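# Reseat stirrer, close cap, and drop cell into stand

## Task

The stirred cell's cap won't seat because one stirrer arm is caught beneath the ridge inside the cell. Free it so the stirrer hangs level, resting on that ridge, then push the cap fully down. Then slide the cell into its stand, with the cap's flat edge facing the back, until the cell drops into place.

## Robot and tools

ROBOT. Two arms, left_arm and right_arm, each with a two-finger gripper. Calibrated base positions in the scene frame: left_arm at (-0.022, +0.295, 0) m, right_arm at (-0.029, -0.230, 0) m. Both are turned only slightly about z. A camera stand is fixed to the floor behind the arms. Loose objects may occasionally be nudged by an outside push.

FRAME. One scene frame is used for everything. Its origin is at table-top height, halfway between the nominal bases. +x points out over the table, +z points up, and +y points toward left_arm's side. These are not image left and right. Positions are in metres and orientations are quat_wxyz. A gripper's fingers point along its own +z and open and close along its own y. The reported end_effector_position is the point between the finger pads, about 1 cm behind the tips. Reported poses can be off by a few cm, more at long reach.

MOTION ROWS. A row is always 14 numbers in [-1, 1]. The first 7 are for left_arm: dx, dy, dz, rx, ry, rz, opening. The next 7 are the same for right_arm. Both arms must be filled even if only one moves.
- dx..rz are offsets, not poses. They count from that arm's Hand target as it stood when the action or move began, along scene-frame axes. Rotation turns about the Hand target's position.
- Scale: 1.0 equals 0.6 m or 180 degrees. rx, ry and rz together form one rotation vector. A translation longer than 1.0 is shortened along its direction.
- opening is absolute: +1 is fully open (0.094 m) and -1 is closed.
- Sending zeros for an arm's six pose numbers asks for its current Hand target again. A 0 in the opening slot is a real command (half open), so repeat the present opening to leave a gripper alone.

execute_actions(actions, cameras). actions is a list of actions. Each action is a table of up to 15 rows, and each row is one 1/30 s control step. A shorter table holds its last row to fill the 15 steps. Every row in an action is measured from the start pose, not from the row before it. The next action starts from the new Hand target, so repeating an offset keeps adding to it. If actions is empty, the call returns images and the full state.

move(target, speed, blend, opening_speed, grip_force, blocking, cameras). This tool drives straight-line paths.
- target: one 14-number row, or a list of up to 15 rows. All rows count from the same starting Hand targets.
- speed: top path speed in m/s, from 0.002 to 2.9, default 0.25. Turning is limited to twice that value in rad/s. Give one value, or one per target.
- blend: corner rounding in metres for lists. The default 0 stops at each waypoint.
- opening_speed: how fast the commanded opening changes, per second on the -1..1 scale, minimum 0.2. Use it to close gently.
- grip_force: the squeeze limit in N per pad, 10 to 50, given once or per arm. It stays set until changed. Low values close slowly.
- blocking=false returns early while the move keeps running.
A whole move is capped at 10 s. It does not avoid obstacles or the other arm. Grippers lag behind and overshoot more at high speed. The result adds a move: line giving the ending (done, off_target, moving, held, fault) and any limits (paced = pose clipped; held = steps withheld).

wait(seconds 0–10, cameras) lets time pass while the last commands hold. stop(cameras) brakes a running move. zoom_image(camera, region=[x0,y0,x1,y1]) enlarges part of that camera's newest image; the region is in pixels and at most 504x504. finished_scene(scene) ends the current scene, given by its number. It is final, so call it only when the cell is seated and stays so without the robot.

CAMERAS. cam_head_left, cam_head_right, cam_high, cam_low, cam_left_wrist and cam_right_wrist are all 896x504. The head pair sit on one bar. Wrist camera images may lag behind while the arm moves. The calibration is approximate, to a few mm and degrees.

RESULT LINES.
- end_effector_position and end_effector_quat_wxyz: measured gripper pose.
- Hand target: the last commanded pose after clipping, which is the base for the next offsets.
- Tool commands: the current opening commands.
- Joint positions: radians. The last entry per arm is the finger opening in metres.
- Joint velocities: may just say within noise.
- Joint torques: include the arm's own weight. Numbers 1–3 wrap at ±28 N m.
- grip_measured: finger opening on the command scale. It reads up to about 2.5 mm wide when empty, and narrower than a part when squeezing it.
- grip_effort_nm: gripper motor effort; negative means closing.
Orientation commands are clipped to within 40 degrees of the current orientation each step. A gripper often stops a few cm short of its target because of friction or weight. Waiting won't close that gap; send the remaining distance as a new offset. An arm blocked by contact keeps pushing until it is commanded back.

AVOID.
- Never let the arms, grippers or wrist cameras touch each other, and never close one gripper on the other's fingers. Even a moderate press between them can fail the scene.
- Don't strike fixed or heavy objects. Don't drop the cell, cap or stirrer, let them fall far, or release them while they are moving.
- Nothing may end up off the table.
- Approach contacts slowly, and aim only a little past the contact point, since harder and faster contacts press harder.
- Don't route a path close to an arm's own base; go around it.
- Keep strain off the wrist camera cables.
- Motor heat builds when holding loads, reaching far or pushing against something. MOTOR HOT appears at 75 °C. At 90 °C an OVER-TEMPERATURE FAULT folds that arm away for the rest of the scene.

Joint ranges in rad: waist -2.618..3.054, shoulder 0..3.142, elbow 0..3.142 (straight at 2.901), wrist pitch ±1.571, wrist yaw ±1.571, wrist roll ±2.094.

Each tool is called after "Emit:" as name(argument=value, ...), one argument or row to a line, values as JSON.

## Session

Emit:
execute_actions(
  actions=[],
)

Scene clock: 0.00 s.
left_arm: end_effector_position=(+0.3471, +0.3281, +0.1428) grip_measured=+1.000 grip_effort_nm=n/a end_effector_quat_wxyz=(+0.685, -0.092, +0.722, +0.039) | right_arm: end_effector_position=(+0.3370, -0.2976, +0.1203) grip_measured=+1.000 grip_effort_nm=n/a end_effector_quat_wxyz=(+0.641, +0.122, +0.753, -0.083)
Joint positions: left_arm=[-0.032 1.519 0.182 1.277 -0.186 -0.081 0.094] | right_arm=[-0.068 1.51 0.207 1.134 0.193 0.064 0.094]
Joint velocities: within noise
Joint torques (N m): no reading
Heat: left arm: 33 °C; right arm: 34 °C.
Hand target: left_arm +0.3473, +0.3283, +0.1418; +0.682, -0.092, +0.724, +0.040 | right_arm +0.3395, -0.2979, +0.1290; +0.651, +0.122, +0.744, -0.083
Tool commands: left_gripper/opening=+1.0 right_gripper/opening=+1.0

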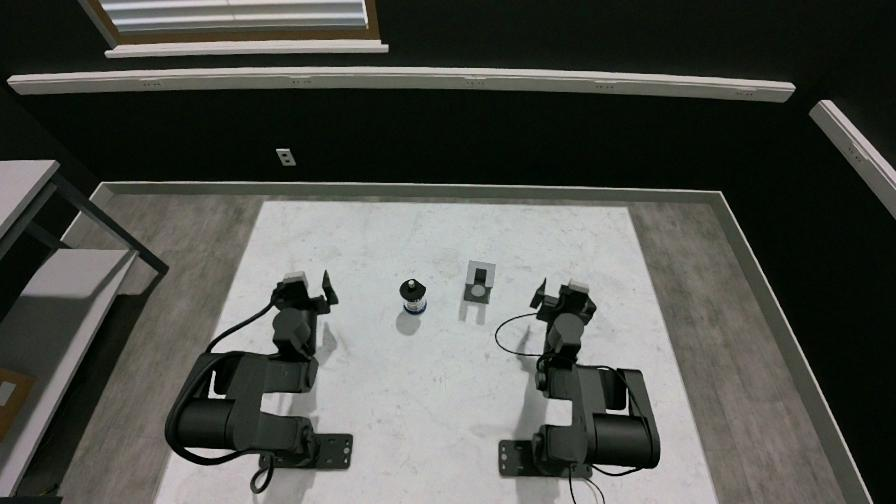

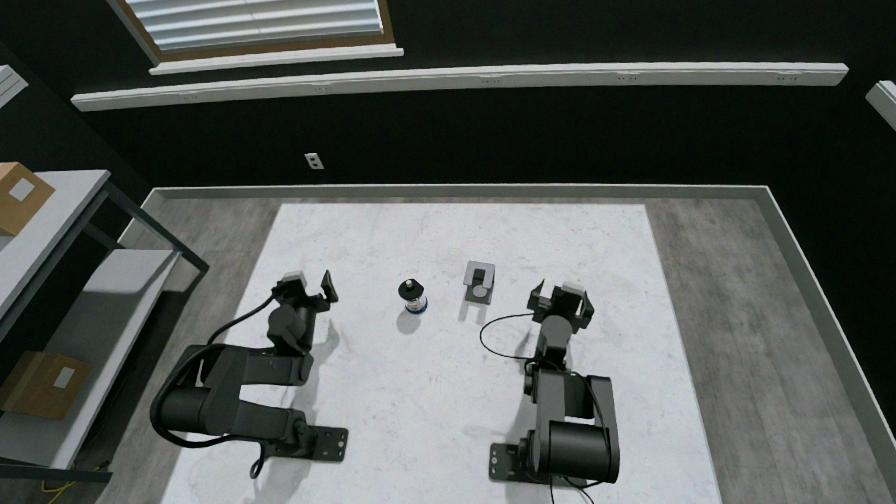

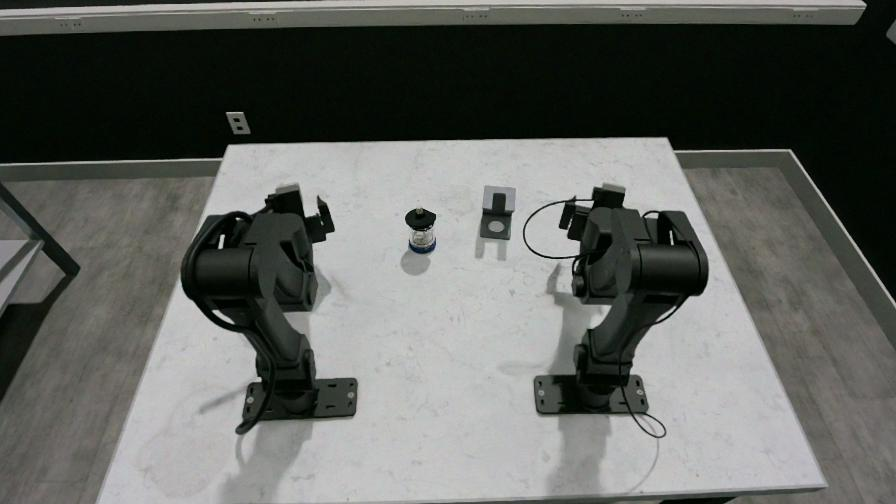

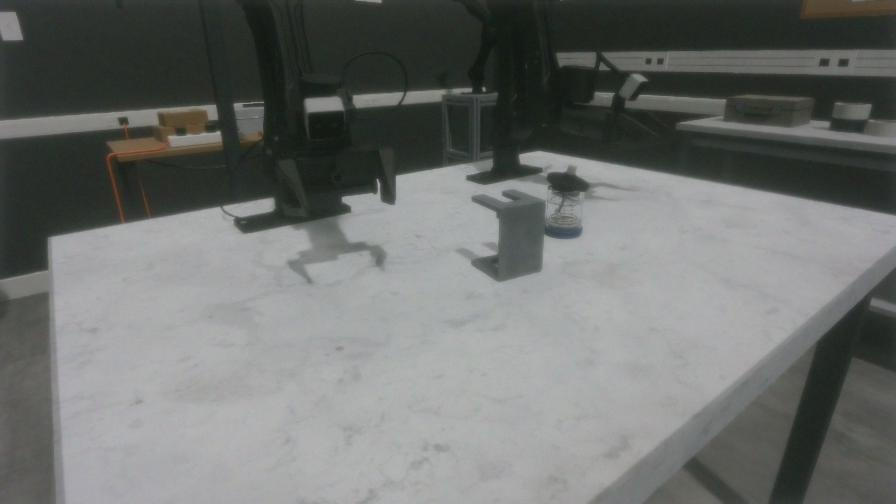

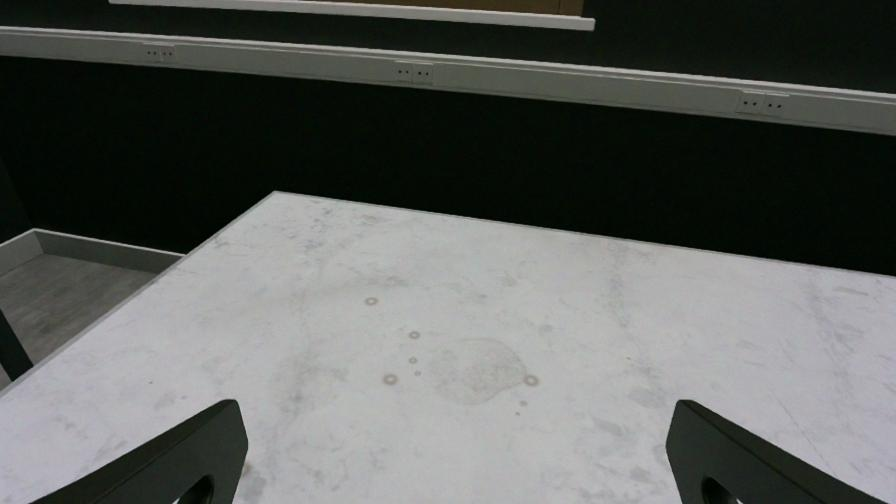

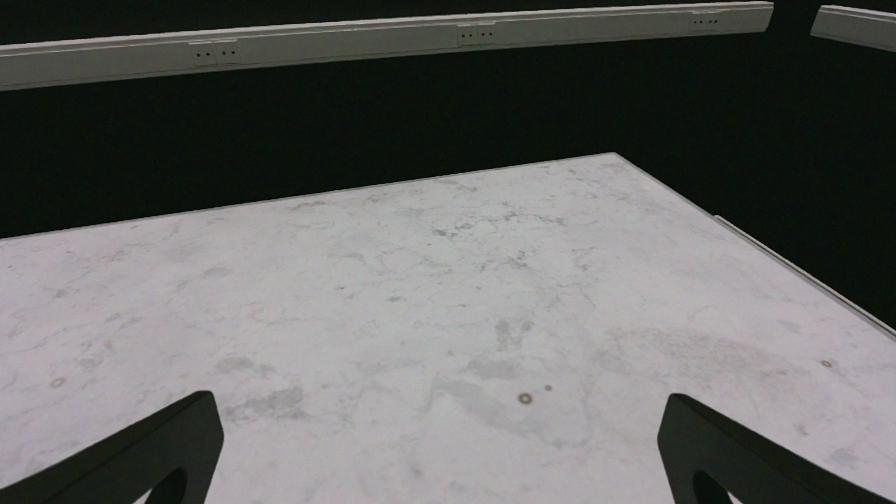

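Emit:
zoom_image(
  camera="cam_high",
  region=[380, 170, 540, 270],
)

Emit:
zoom_image(
  camera="cam_low",
  region=[450, 140, 630, 290],
)

Emit:
zoom_image(
  camera="cam_head_left",
  region=[380, 245, 510, 325],
)

Scaled by 3.150 from the camera's 896x504 image, which has a finer 1280x720 frame.

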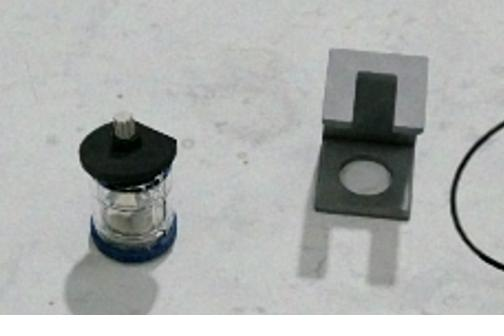

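Scaled by 2.800 from the camera's 896x504 image, which has a finer 1280x720 frame.

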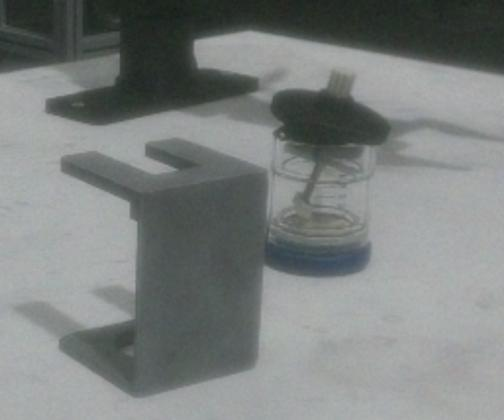

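Scaled by 3.877 from the camera's 896x504 image, which has a finer 1280x720 frame.

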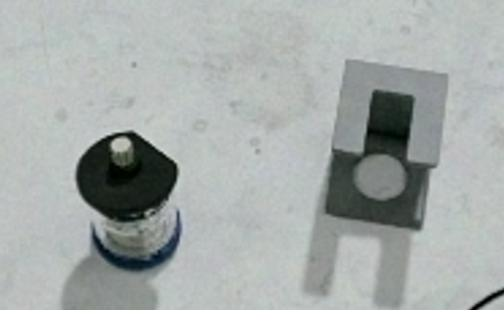

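Emit:
move(
  target=[-0.245,-0.247,0.1,0.043,0.137,-0.300,1,-0.233,0.163,0.133,-0.0185,0.114,0.286,1],
  cameras=["cam_left_wrist","cam_right_wrist","cam_low"],
)

Scene clock: 50.10 s.
left_arm: end_effector_position=(+0.2028, +0.1830, +0.1939) grip_measured=+1.000 grip_effort_nm=-0.01 end_effector_quat_wxyz=(+0.464, +0.288, +0.812, -0.204) | right_arm: end_effector_position=(+0.1977, -0.2008, +0.1945) grip_measured=+1.000 grip_effort_nm=0.04 end_effector_quat_wxyz=(+0.472, -0.237, +0.832, +0.168)
Joint positions: left_arm=[-0.073 0.624 0.585 -0.593 0.607 0.323 0.094] | right_arm=[-0.542 0.766 0.691 -0.917 -0.935 -0.825 0.094]
Joint torques (N m): left_arm=[-0.54 0.68 10.91 1.68 0.39 0.15] | right_arm=[-0.57 0.14 9.13 1.01 -0.58 -0.04]
Heat: left arm: 37 °C; right arm: 37 °C.
Hand target: left_arm +0.2002, +0.1800, +0.2017; +0.466, +0.299, +0.807, -0.207 | right_arm +0.1996, -0.2002, +0.2088; +0.487, -0.246, +0.821, +0.167
Off the commanded pose: left_arm 0.009 m, 1 deg | right_arm 0.014 m, 2 deg.
move: off_target (right_arm)
camera_calibration:
cam_left_wrist: T_world_to_cam=[[-0.652806, -0.754833, 0.0638127, 0.259413], [-0.633712, 0.498015, -0.591937, 0.193054], [0.415034, -0.426859, -0.803454, 0.241268], [0, 0, 0, 1]] pos_world=[0.191552, 0.202657, 0.29157]
cam_right_wrist: T_world_to_cam=[[0.554003, -0.831735, -0.0360207, -0.270963], [-0.695695, -0.438758, -0.568771, 0.197442], [0.457262, 0.34016, -0.821707, 0.227245], [0, 0, 0, 1]] pos_world=[0.183563, -0.21604, 0.289268]
Images, in order (width x height): cam_low 896x504, cam_left_wrist 896x504, cam_right_wrist 896x504.

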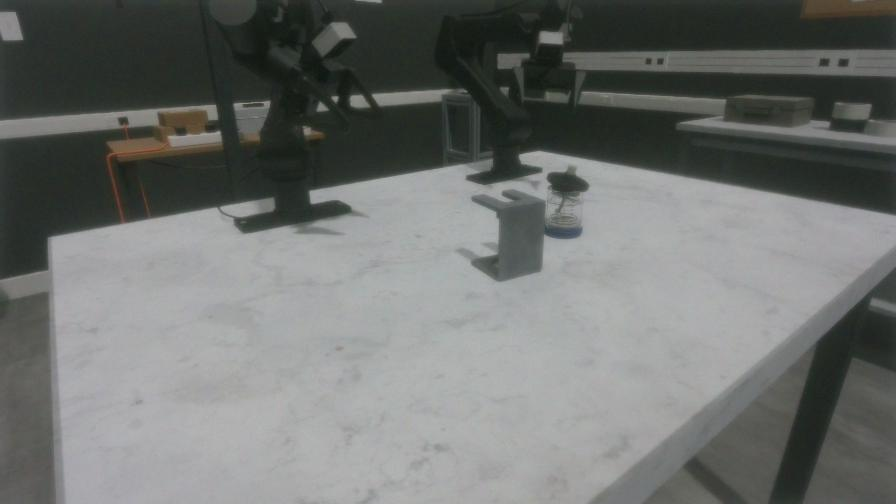

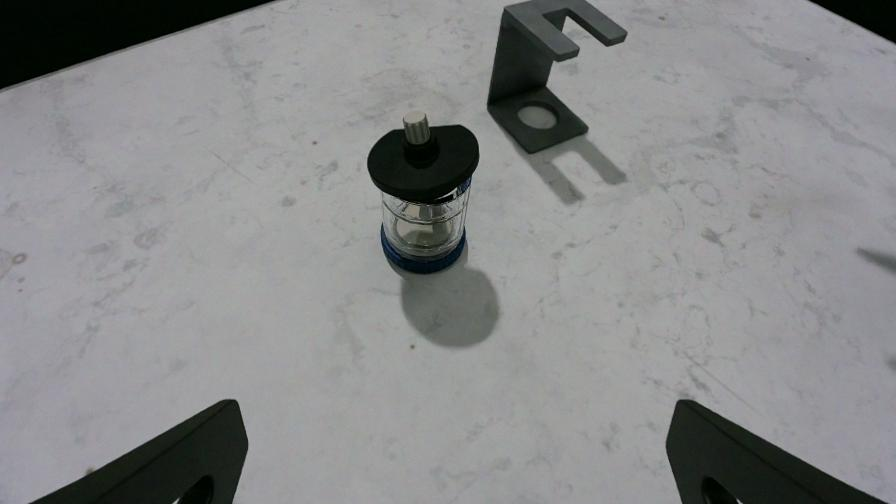

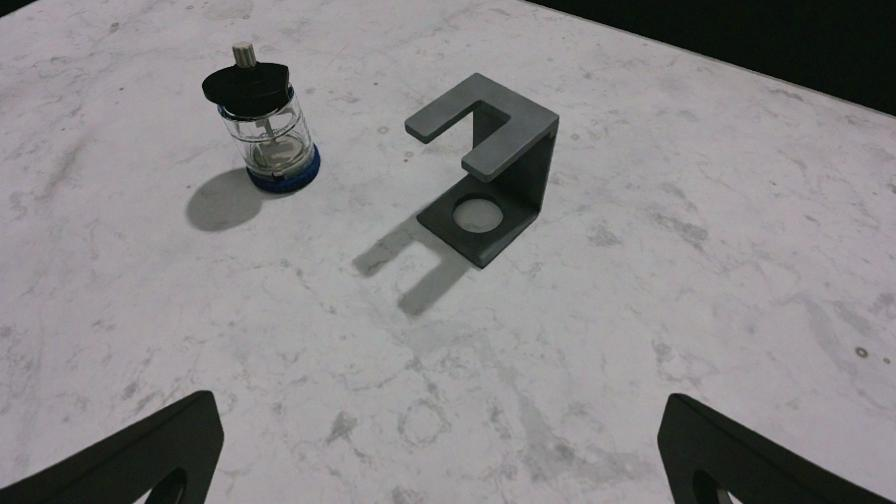

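Emit:
zoom_image(
  camera="cam_left_wrist",
  region=[350, 90, 510, 290],
)

Emit:
zoom_image(
  camera="cam_right_wrist",
  region=[190, 30, 340, 210],
)

Emit:
zoom_image(
  camera="cam_right_wrist",
  region=[390, 60, 580, 280],
)

Emit:
zoom_image(
  camera="cam_low",
  region=[530, 150, 600, 250],
)

Scaled by 2.520 from the camera's 896x504 image, which has a finer 1280x720 frame.

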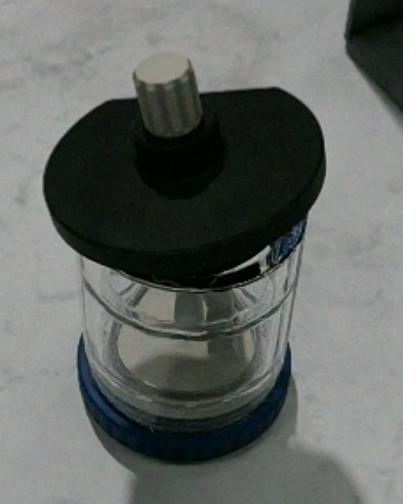

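Scaled by 2.800 from the camera's 896x504 image, which has a finer 1280x720 frame.

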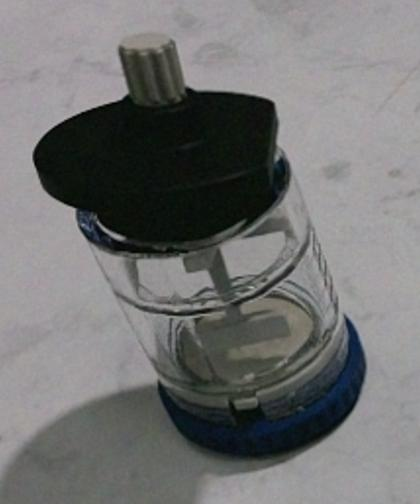

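Scaled by 2.291 from the camera's 896x504 image, which has a finer 1280x720 frame.

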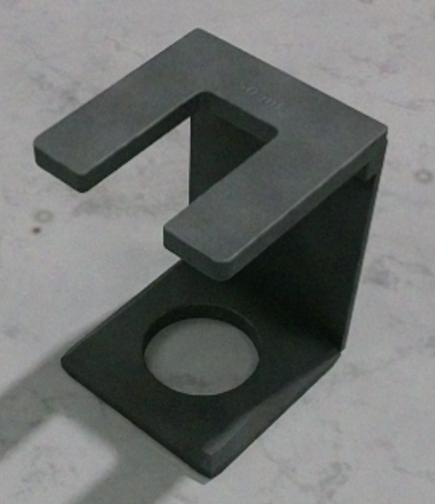

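Scaled by 5.040 from the camera's 896x504 image, which has a finer 1280x720 frame.

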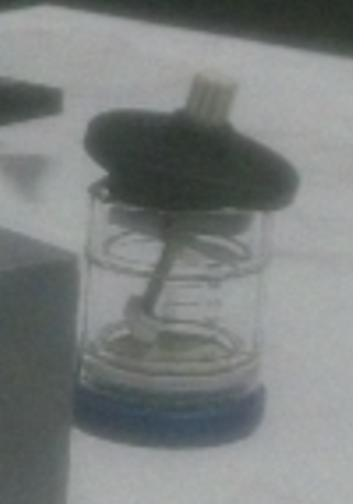

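Emit:
move(
  target=[-0.08,0.08,0.0,0,0,0,1,0.225,0.447,0.06,-0.154,0.310,-0.092,0.3],
  cameras=["cam_left_wrist","cam_right_wrist","cam_high"],
)

Scene clock: 117.50 s.
left_arm: end_effector_position=(+0.1531, +0.2302, +0.1932) grip_measured=+1.000 grip_effort_nm=-0.01 end_effector_quat_wxyz=(+0.458, +0.295, +0.814, -0.202) | right_arm: end_effector_position=(+0.3335, +0.0648, +0.2386) grip_measured=+0.303 grip_effort_nm=-0.11 end_effector_quat_wxyz=(+0.149, -0.131, +0.976, +0.085)
Joint positions: left_arm=[0.572 0.65 0.694 -1.272 1.014 1.106 0.094] | right_arm=[0.71 2.191 2.545 -1.581 0.011 0.416 0.061]
Joint torques (N m): left_arm=[0.62 1.83 9.68 0.77 0.82 0.2] | right_arm=[0.16 -9.44 7.64 0.78 -0.06 0.07]
Heat: left arm: 38 °C; right arm: 37 °C.
Hand target: left_arm +0.1523, +0.2281, +0.2018; +0.466, +0.298, +0.807, -0.207 | right_arm +0.3346, +0.0681, +0.2448; +0.000, -0.130, +0.991, -0.001
Off the commanded pose: left_arm 0.009 m, 1 deg | right_arm 0.007 m, 20 deg.
joint sent to its limit (right arm) — joint 4 (wrist pitch), lower limit. The joint targets are off in orientation, not in position.
move: off_target (right_arm)
camera_calibration:
cam_left_wrist: T_world_to_cam=[[-0.661368, -0.747813, 0.058031, 0.263388], [-0.631461, 0.51337, -0.581127, 0.13167], [0.404783, -0.420983, -0.811741, 0.283275], [0, 0, 0, 1]] pos_world=[0.142676, 0.248624, 0.291178]
cam_right_wrist: T_world_to_cam=[[0.294285, -0.949145, -0.111895, -0.0113527], [-0.94398, -0.306965, 0.121137, 0.343143], [-0.149324, 0.0699782, -0.986309, 0.370145], [0, 0, 0, 1]] pos_world=[0.382532, 0.0686553, 0.32224]
Images, in order (width x height): cam_high 896x504, cam_left_wrist 896x504, cam_right_wrist 896x504.

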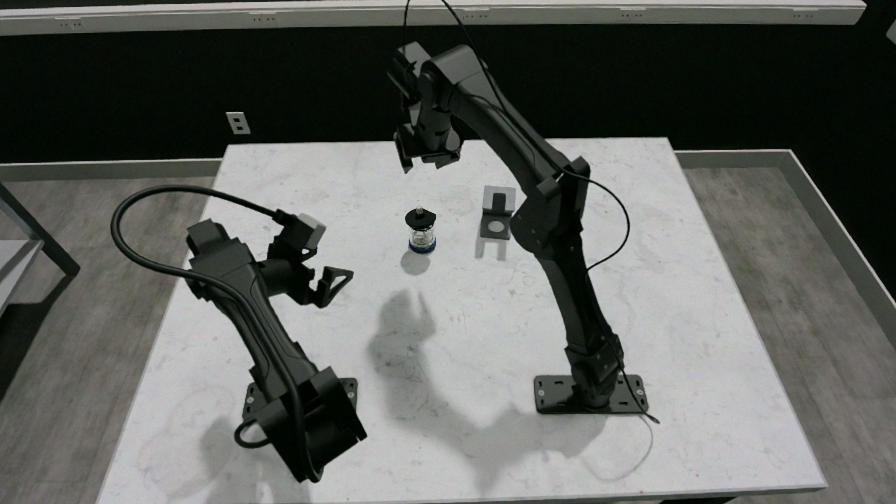

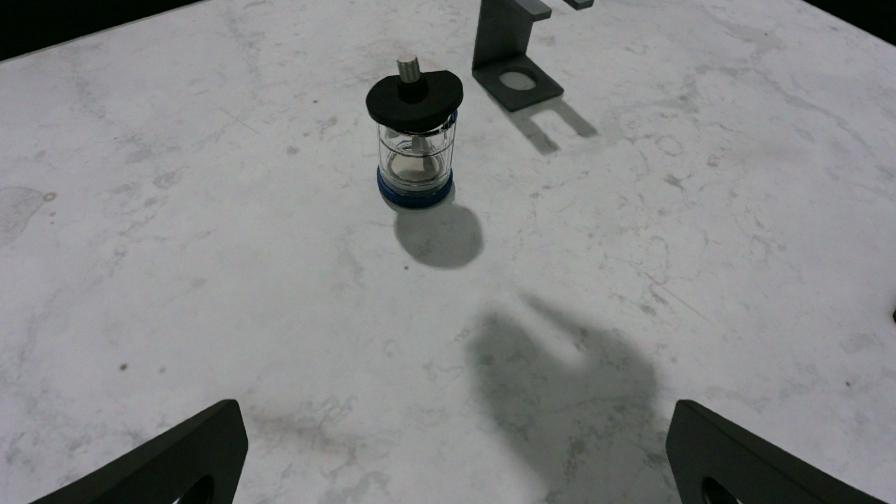

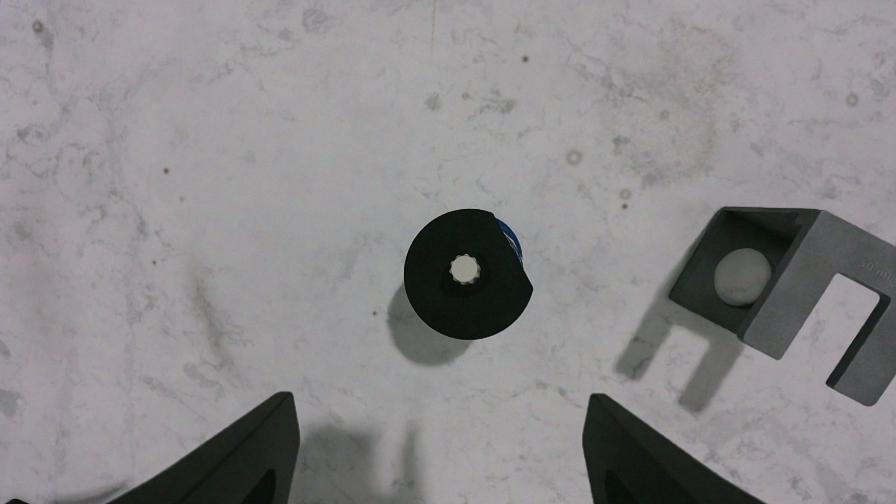

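Emit:
move(
  target=[0,0,0,0,0,0,1,0.018,0.0065,-0.13,0,0,0,0],
  cameras=["cam_left_wrist","cam_right_wrist","cam_low"],
)

Scene clock: 131.53 s.
left_arm: end_effector_position=(+0.1527, +0.2299, +0.1931) grip_measured=+1.000 grip_effort_nm=-0.01 end_effector_quat_wxyz=(+0.458, +0.296, +0.813, -0.202) | right_arm: end_effector_position=(+0.3435, +0.0737, +0.1646) grip_measured=+0.003 grip_effort_nm=-0.11 end_effector_quat_wxyz=(+0.079, -0.133, +0.987, +0.044)
Joint positions: left_arm=[0.572 0.65 0.694 -1.275 1.014 1.11 0.094] | right_arm=[0.71 2.354 2.545 -1.581 0.008 0.416 0.047]
Joint torques (N m): left_arm=[0.77 1.92 9.62 0.74 0.8 0.19] | right_arm=[-0.5 -11.19 5.71 0.55 -0.06 0.04]
Heat: left arm: 37 °C; right arm: 37 °C.
Hand target: left_arm +0.1523, +0.2280, +0.2018; +0.466, +0.298, +0.807, -0.207 | right_arm +0.3454, +0.0719, +0.1667; +0.000, -0.130, +0.991, -0.001
Off the commanded pose: left_arm 0.009 m, 1 deg | right_arm 0.003 m, 10 deg.
joint sent to its limit (right arm) — joint 4 (wrist pitch), lower limit. The joint targets are off in orientation, not in position.
move: off_target (right_arm)
camera_calibration:
cam_left_wrist: T_world_to_cam=[[-0.662978, -0.74643, 0.0574657, 0.26302], [-0.630111, 0.514916, -0.581224, 0.13103], [0.404253, -0.421548, -0.811712, 0.283396], [0, 0, 0, 1]] pos_world=[0.142376, 0.248322, 0.291079]
cam_right_wrist: T_world_to_cam=[[0.284088, -0.957341, -0.0528382, -0.0198134], [-0.918592, -0.287553, 0.271114, 0.329498], [-0.274743, -0.0284836, -0.961096, 0.344196], [0, 0, 0, 1]] pos_world=[0.402869, 0.0855841, 0.240427]
Images, in order (width x height): cam_low 896x504, cam_left_wrist 896x504, cam_right_wrist 896x504.

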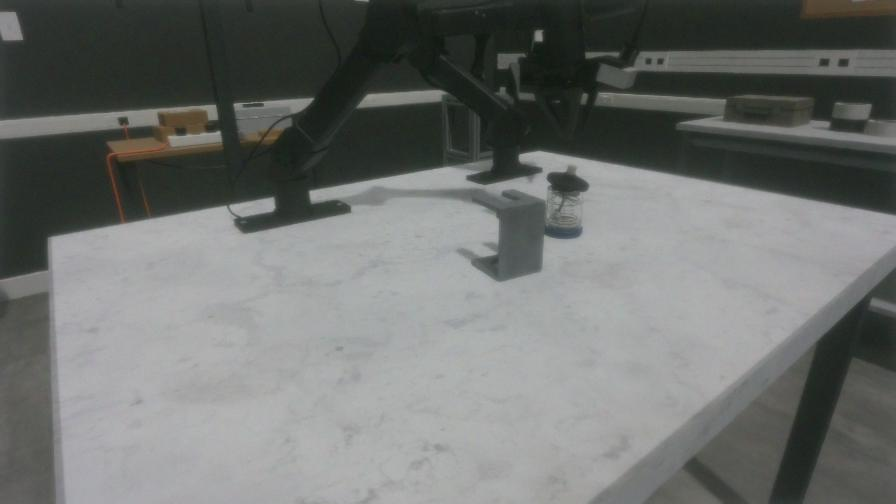

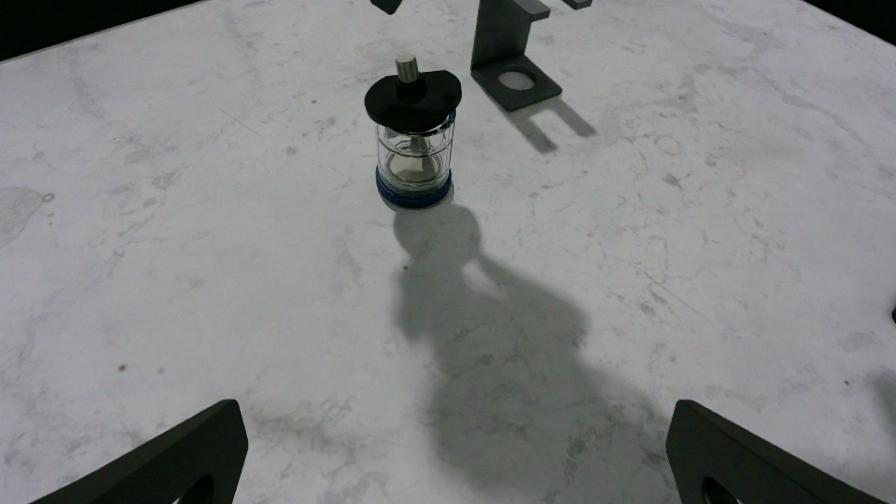

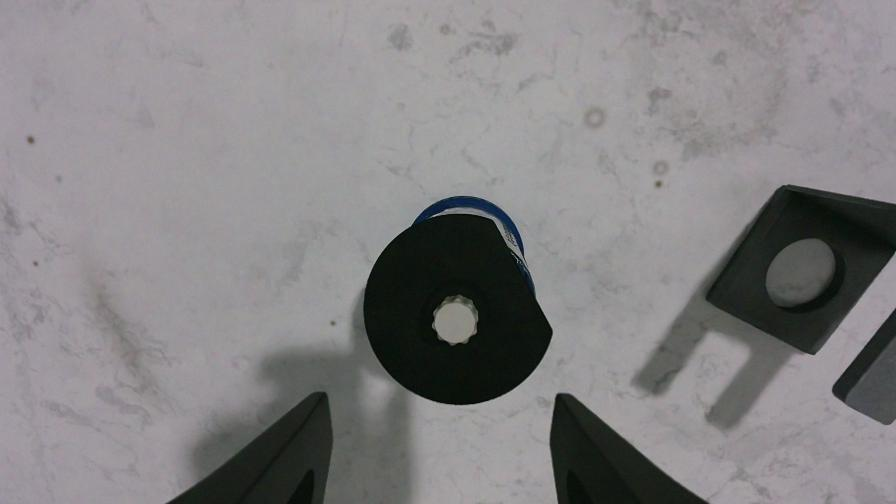

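Emit:
move(
  target=[0,0,0,0,0,0,1,-0.001,0,-0.108,0,0,0,0],
  speed=0.12,
  cameras=["cam_left_wrist","cam_right_wrist","cam_low"],
)

Emit:
zoom_image(
  camera="cam_left_wrist",
  region=[330, 0, 530, 220],
)

Emit:
zoom_image(
  camera="cam_low",
  region=[500, 90, 640, 250],
)

Scene clock: 145.03 s.
left_arm: end_effector_position=(+0.1527, +0.2299, +0.1931) grip_measured=+1.000 grip_effort_nm=-0.01 end_effector_quat_wxyz=(+0.458, +0.296, +0.813, -0.202) | right_arm: end_effector_position=(+0.3442, +0.0744, +0.1035) grip_measured=+0.003 grip_effort_nm=-0.12 end_effector_quat_wxyz=(+0.021, -0.134, +0.991, +0.009)
Joint positions: left_arm=[0.572 0.65 0.694 -1.275 1.014 1.11 0.094] | right_arm=[0.71 2.483 2.539 -1.581 0.008 0.416 0.047]
Joint torques (N m): left_arm=[0.75 1.96 9.65 0.74 0.8 0.18] | right_arm=[-0.53 -11.97 5.14 0.31 -0.03 0.01]
Heat: left arm: 36 °C; right arm: 37 °C.
Hand target: left_arm +0.1523, +0.2280, +0.2018; +0.466, +0.298, +0.807, -0.207 | right_arm +0.3448, +0.0720, +0.1021; +0.000, -0.130, +0.991, -0.001
Off the commanded pose: left_arm 0.009 m, 1 deg | right_arm 0.003 m, 3 deg.
joint sent to its limit (right arm) — joint 4 (wrist pitch), lower limit. The joint targets still meet the commanded pose.
move: off_target (right_arm)
camera_calibration:
cam_left_wrist: T_world_to_cam=[[-0.662978, -0.74643, 0.0574657, 0.26302], [-0.630111, 0.514916, -0.581224, 0.13103], [0.404253, -0.421548, -0.811712, 0.283396], [0, 0, 0, 1]] pos_world=[0.142376, 0.248322, 0.291079]
cam_right_wrist: T_world_to_cam=[[0.281259, -0.959631, -0.000793511, -0.0268169], [-0.883965, -0.259404, 0.388993, 0.320671], [-0.373496, -0.108707, -0.92124, 0.321511], [0, 0, 0, 1]] pos_world=[0.411087, 0.0923992, 0.171428]
Images, in order (width x height): cam_low 896x504, cam_left_wrist 896x504, cam_right_wrist 896x504.

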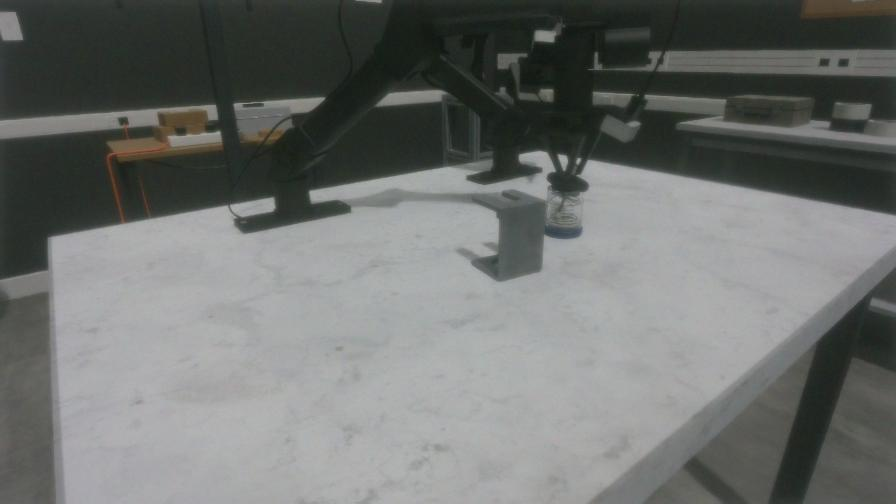

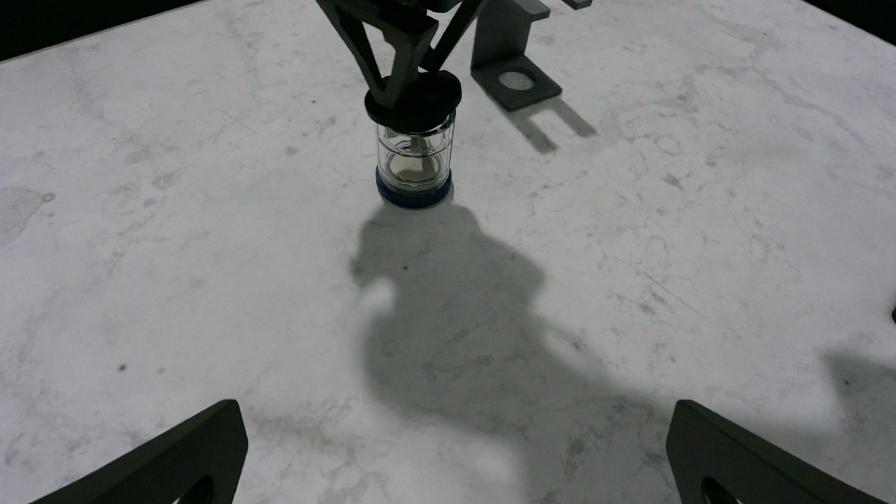

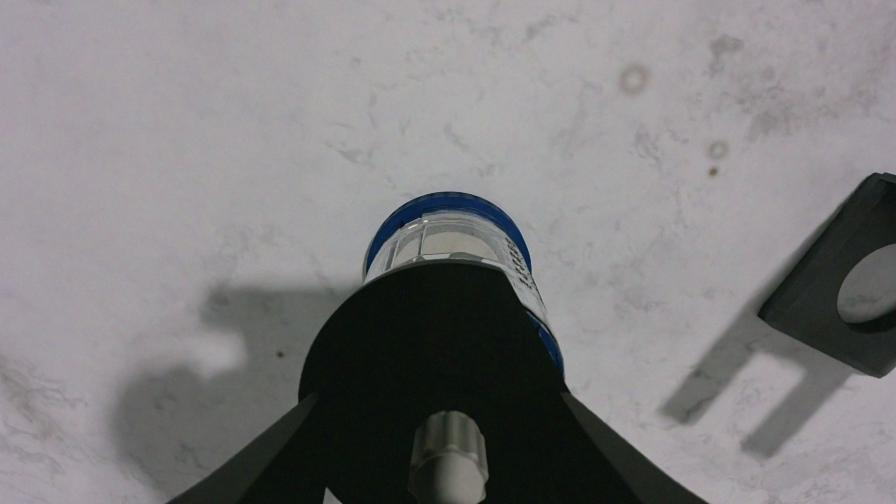

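Scaled by 2.291 from the camera's 896x504 image, which has a finer 1280x720 frame.

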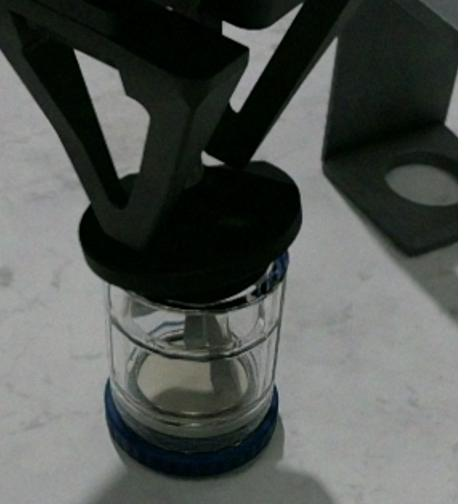

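Scaled by 3.150 from the camera's 896x504 image, which has a finer 1280x720 frame.

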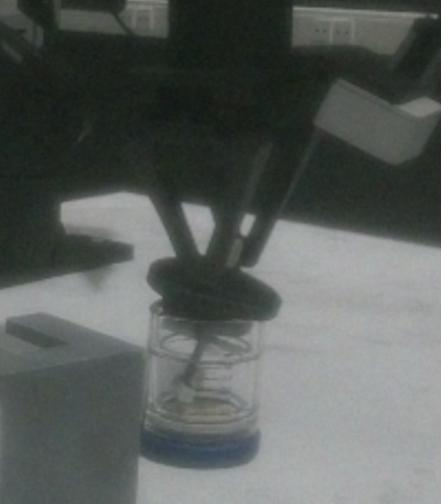

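Emit:
move(
  target=[0,0,0,0,0,0,1,0,0,0,0,0,0,-0.9],
  grip_force=[50,25],
  cameras=["cam_left_wrist","cam_right_wrist","cam_low"],
)

Scene clock: 151.73 s.
left_arm: end_effector_position=(+0.1527, +0.2299, +0.1931) grip_measured=+1.000 grip_effort_nm=-0.01 end_effector_quat_wxyz=(+0.458, +0.296, +0.813, -0.202) | right_arm: end_effector_position=(+0.3440, +0.0744, +0.1035) grip_measured=-0.575 grip_effort_nm=-0.48 end_effector_quat_wxyz=(+0.021, -0.134, +0.991, +0.009)
Joint positions: left_arm=[0.572 0.65 0.694 -1.275 1.014 1.11 0.094] | right_arm=[0.71 2.483 2.539 -1.581 0.007 0.416 0.02]
Joint torques (N m): left_arm=[0.79 1.98 9.62 0.73 0.81 0.18] | right_arm=[-0.46 -11.7 5.2 0.29 -0.06 0.04]
Heat: left arm: 36 °C; right arm: 38 °C.
Hand target: left_arm +0.1523, +0.2280, +0.2018; +0.466, +0.298, +0.807, -0.207 | right_arm +0.3449, +0.0720, +0.1021; +0.000, -0.130, +0.991, -0.001
Off the commanded pose: left_arm 0.009 m, 1 deg | right_arm 0.003 m, 3 deg.
joint sent to its limit (right arm) — joint 4 (wrist pitch), lower limit. The joint targets still meet the commanded pose.
grip_force (N): 50, 25
move: off_target (right_arm)
camera_calibration:
cam_left_wrist: T_world_to_cam=[[-0.662978, -0.74643, 0.0574657, 0.26302], [-0.630111, 0.514916, -0.581224, 0.13103], [0.404253, -0.421548, -0.811712, 0.283396], [0, 0, 0, 1]] pos_world=[0.142376, 0.248322, 0.291079]
cam_right_wrist: T_world_to_cam=[[0.281318, -0.959614, -0.00137337, -0.026715], [-0.883607, -0.259594, 0.389678, 0.320336], [-0.374297, -0.10841, -0.92095, 0.321725], [0, 0, 0, 1]] pos_world=[0.410987, 0.0923992, 0.171428]
Images, in order (width x height): cam_low 896x504, cam_left_wrist 896x504, cam_right_wrist 896x504.

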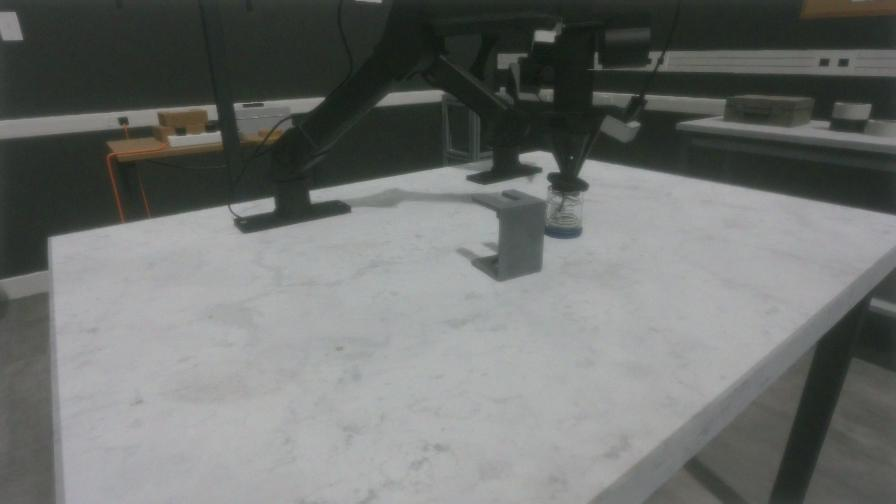

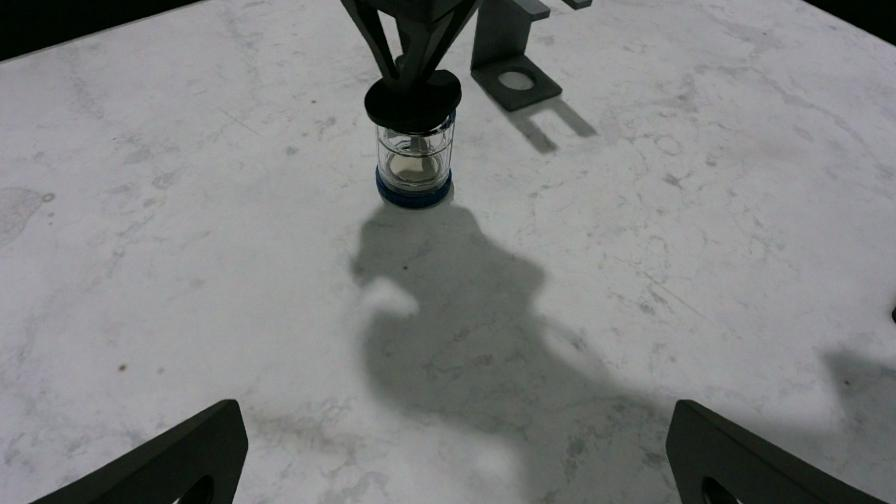

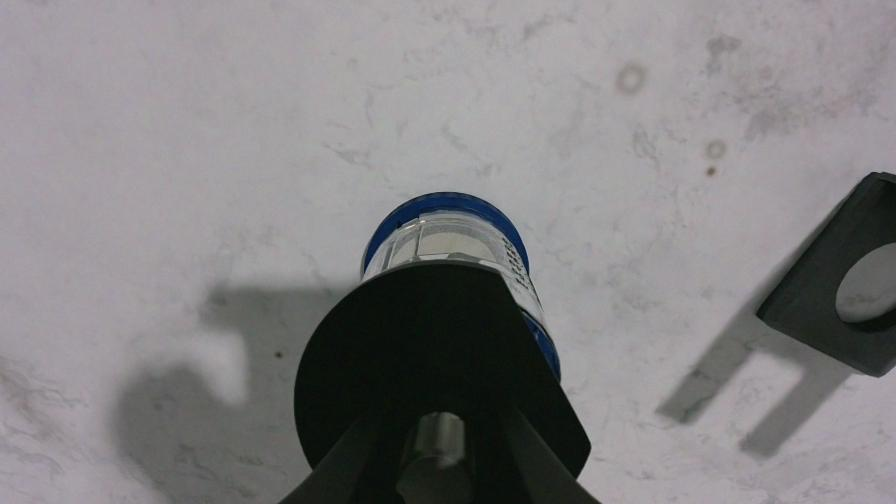

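Emit:
move(
  target=[0,0,0,0,0,0,1,0,0,0.1,0,0,0,-0.9],
  speed=0.1,
  cameras=["cam_left_wrist","cam_right_wrist","cam_low"],
)

Emit:
zoom_image(
  camera="cam_left_wrist",
  region=[330, 0, 530, 220],
)

Emit:
zoom_image(
  camera="cam_low",
  region=[500, 90, 640, 250],
)

Scene clock: 159.90 s.
left_arm: end_effector_position=(+0.1527, +0.2299, +0.1931) grip_measured=+1.000 grip_effort_nm=-0.01 end_effector_quat_wxyz=(+0.458, +0.296, +0.813, -0.202) | right_arm: end_effector_position=(+0.3437, +0.0741, +0.1424) grip_measured=-0.576 grip_effort_nm=-0.53 end_effector_quat_wxyz=(+0.057, -0.133, +0.989, +0.031)
Joint positions: left_arm=[0.572 0.65 0.694 -1.275 1.014 1.11 0.094] | right_arm=[0.71 2.398 2.539 -1.582 0.007 0.416 0.02]
Joint torques (N m): left_arm=[0.73 1.94 9.66 0.73 0.8 0.18] | right_arm=[-0.57 -14.39 5.9 0.44 -0.02 0.01]
Heat: left arm: 36 °C; right arm: 39 °C.
Hand target: left_arm +0.1523, +0.2280, +0.2018; +0.466, +0.298, +0.807, -0.207 | right_arm +0.3449, +0.0720, +0.1621; +0.000, -0.130, +0.991, -0.001
Off the commanded pose: left_arm 0.009 m, 1 deg | right_arm 0.020 m, 7 deg.
joint sent to its limit (right arm) — joint 4 (wrist pitch), lower limit. The joint targets are off in orientation, not in position.
grip_force (N): 50, 25
move: off_target (right_arm)
camera_calibration:
cam_left_wrist: T_world_to_cam=[[-0.662978, -0.74643, 0.0574657, 0.26302], [-0.630111, 0.514916, -0.581224, 0.13103], [0.404253, -0.421548, -0.811712, 0.283396], [0, 0, 0, 1]] pos_world=[0.142376, 0.248322, 0.291079]
cam_right_wrist: T_world_to_cam=[[0.282427, -0.958689, -0.0339243, -0.0226442], [-0.906638, -0.278313, 0.317095, 0.324498], [-0.313437, -0.0587991, -0.947787, 0.336526], [0, 0, 0, 1]] pos_world=[0.406077, 0.0883907, 0.21529]
Images, in order (width x height): cam_low 896x504, cam_left_wrist 896x504, cam_right_wrist 896x504.

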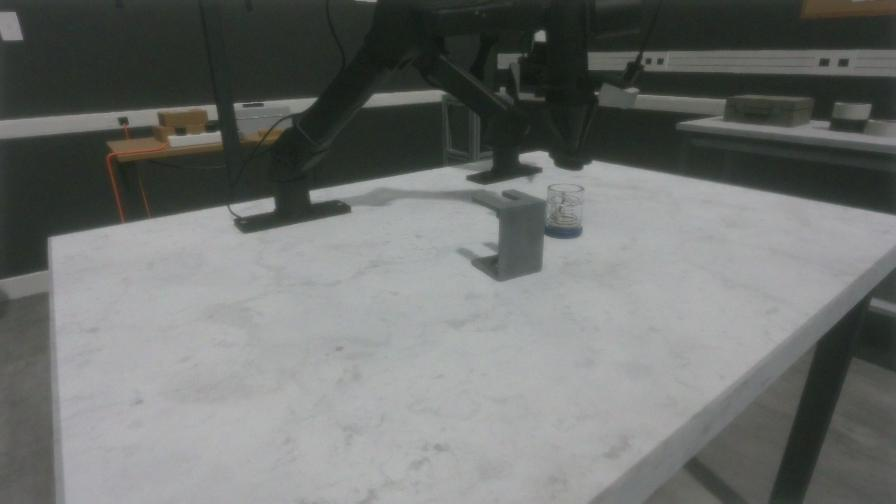

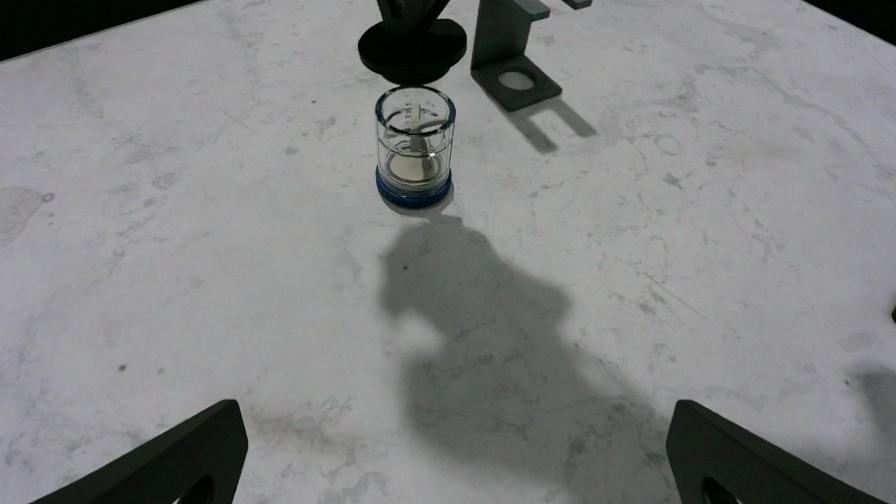

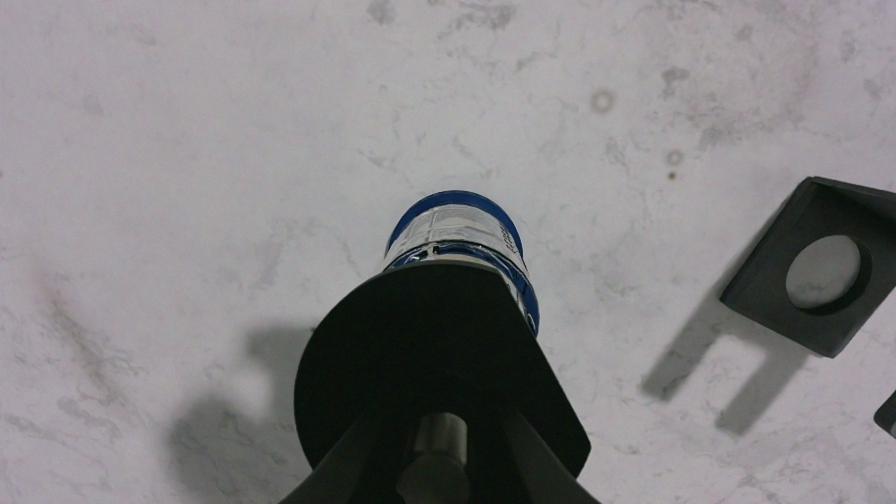

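Scaled by 2.291 from the camera's 896x504 image, which has a finer 1280x720 frame.

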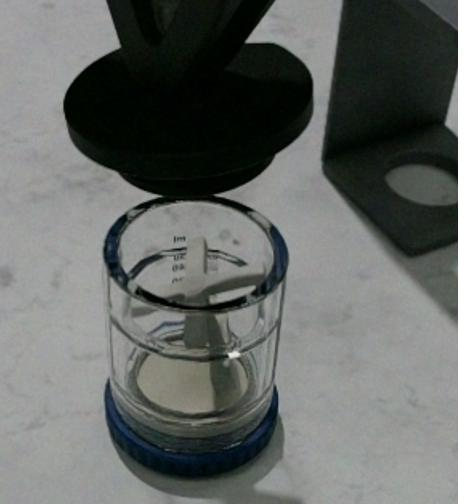

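Scaled by 3.150 from the camera's 896x504 image, which has a finer 1280x720 frame.

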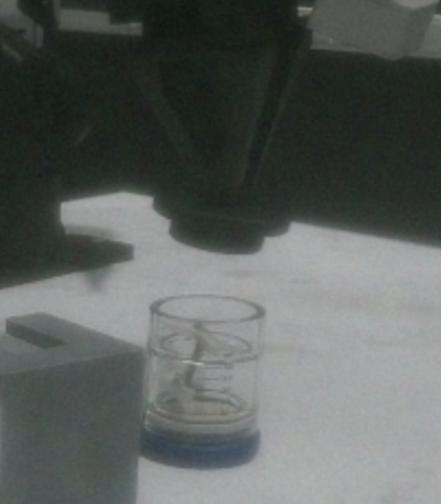

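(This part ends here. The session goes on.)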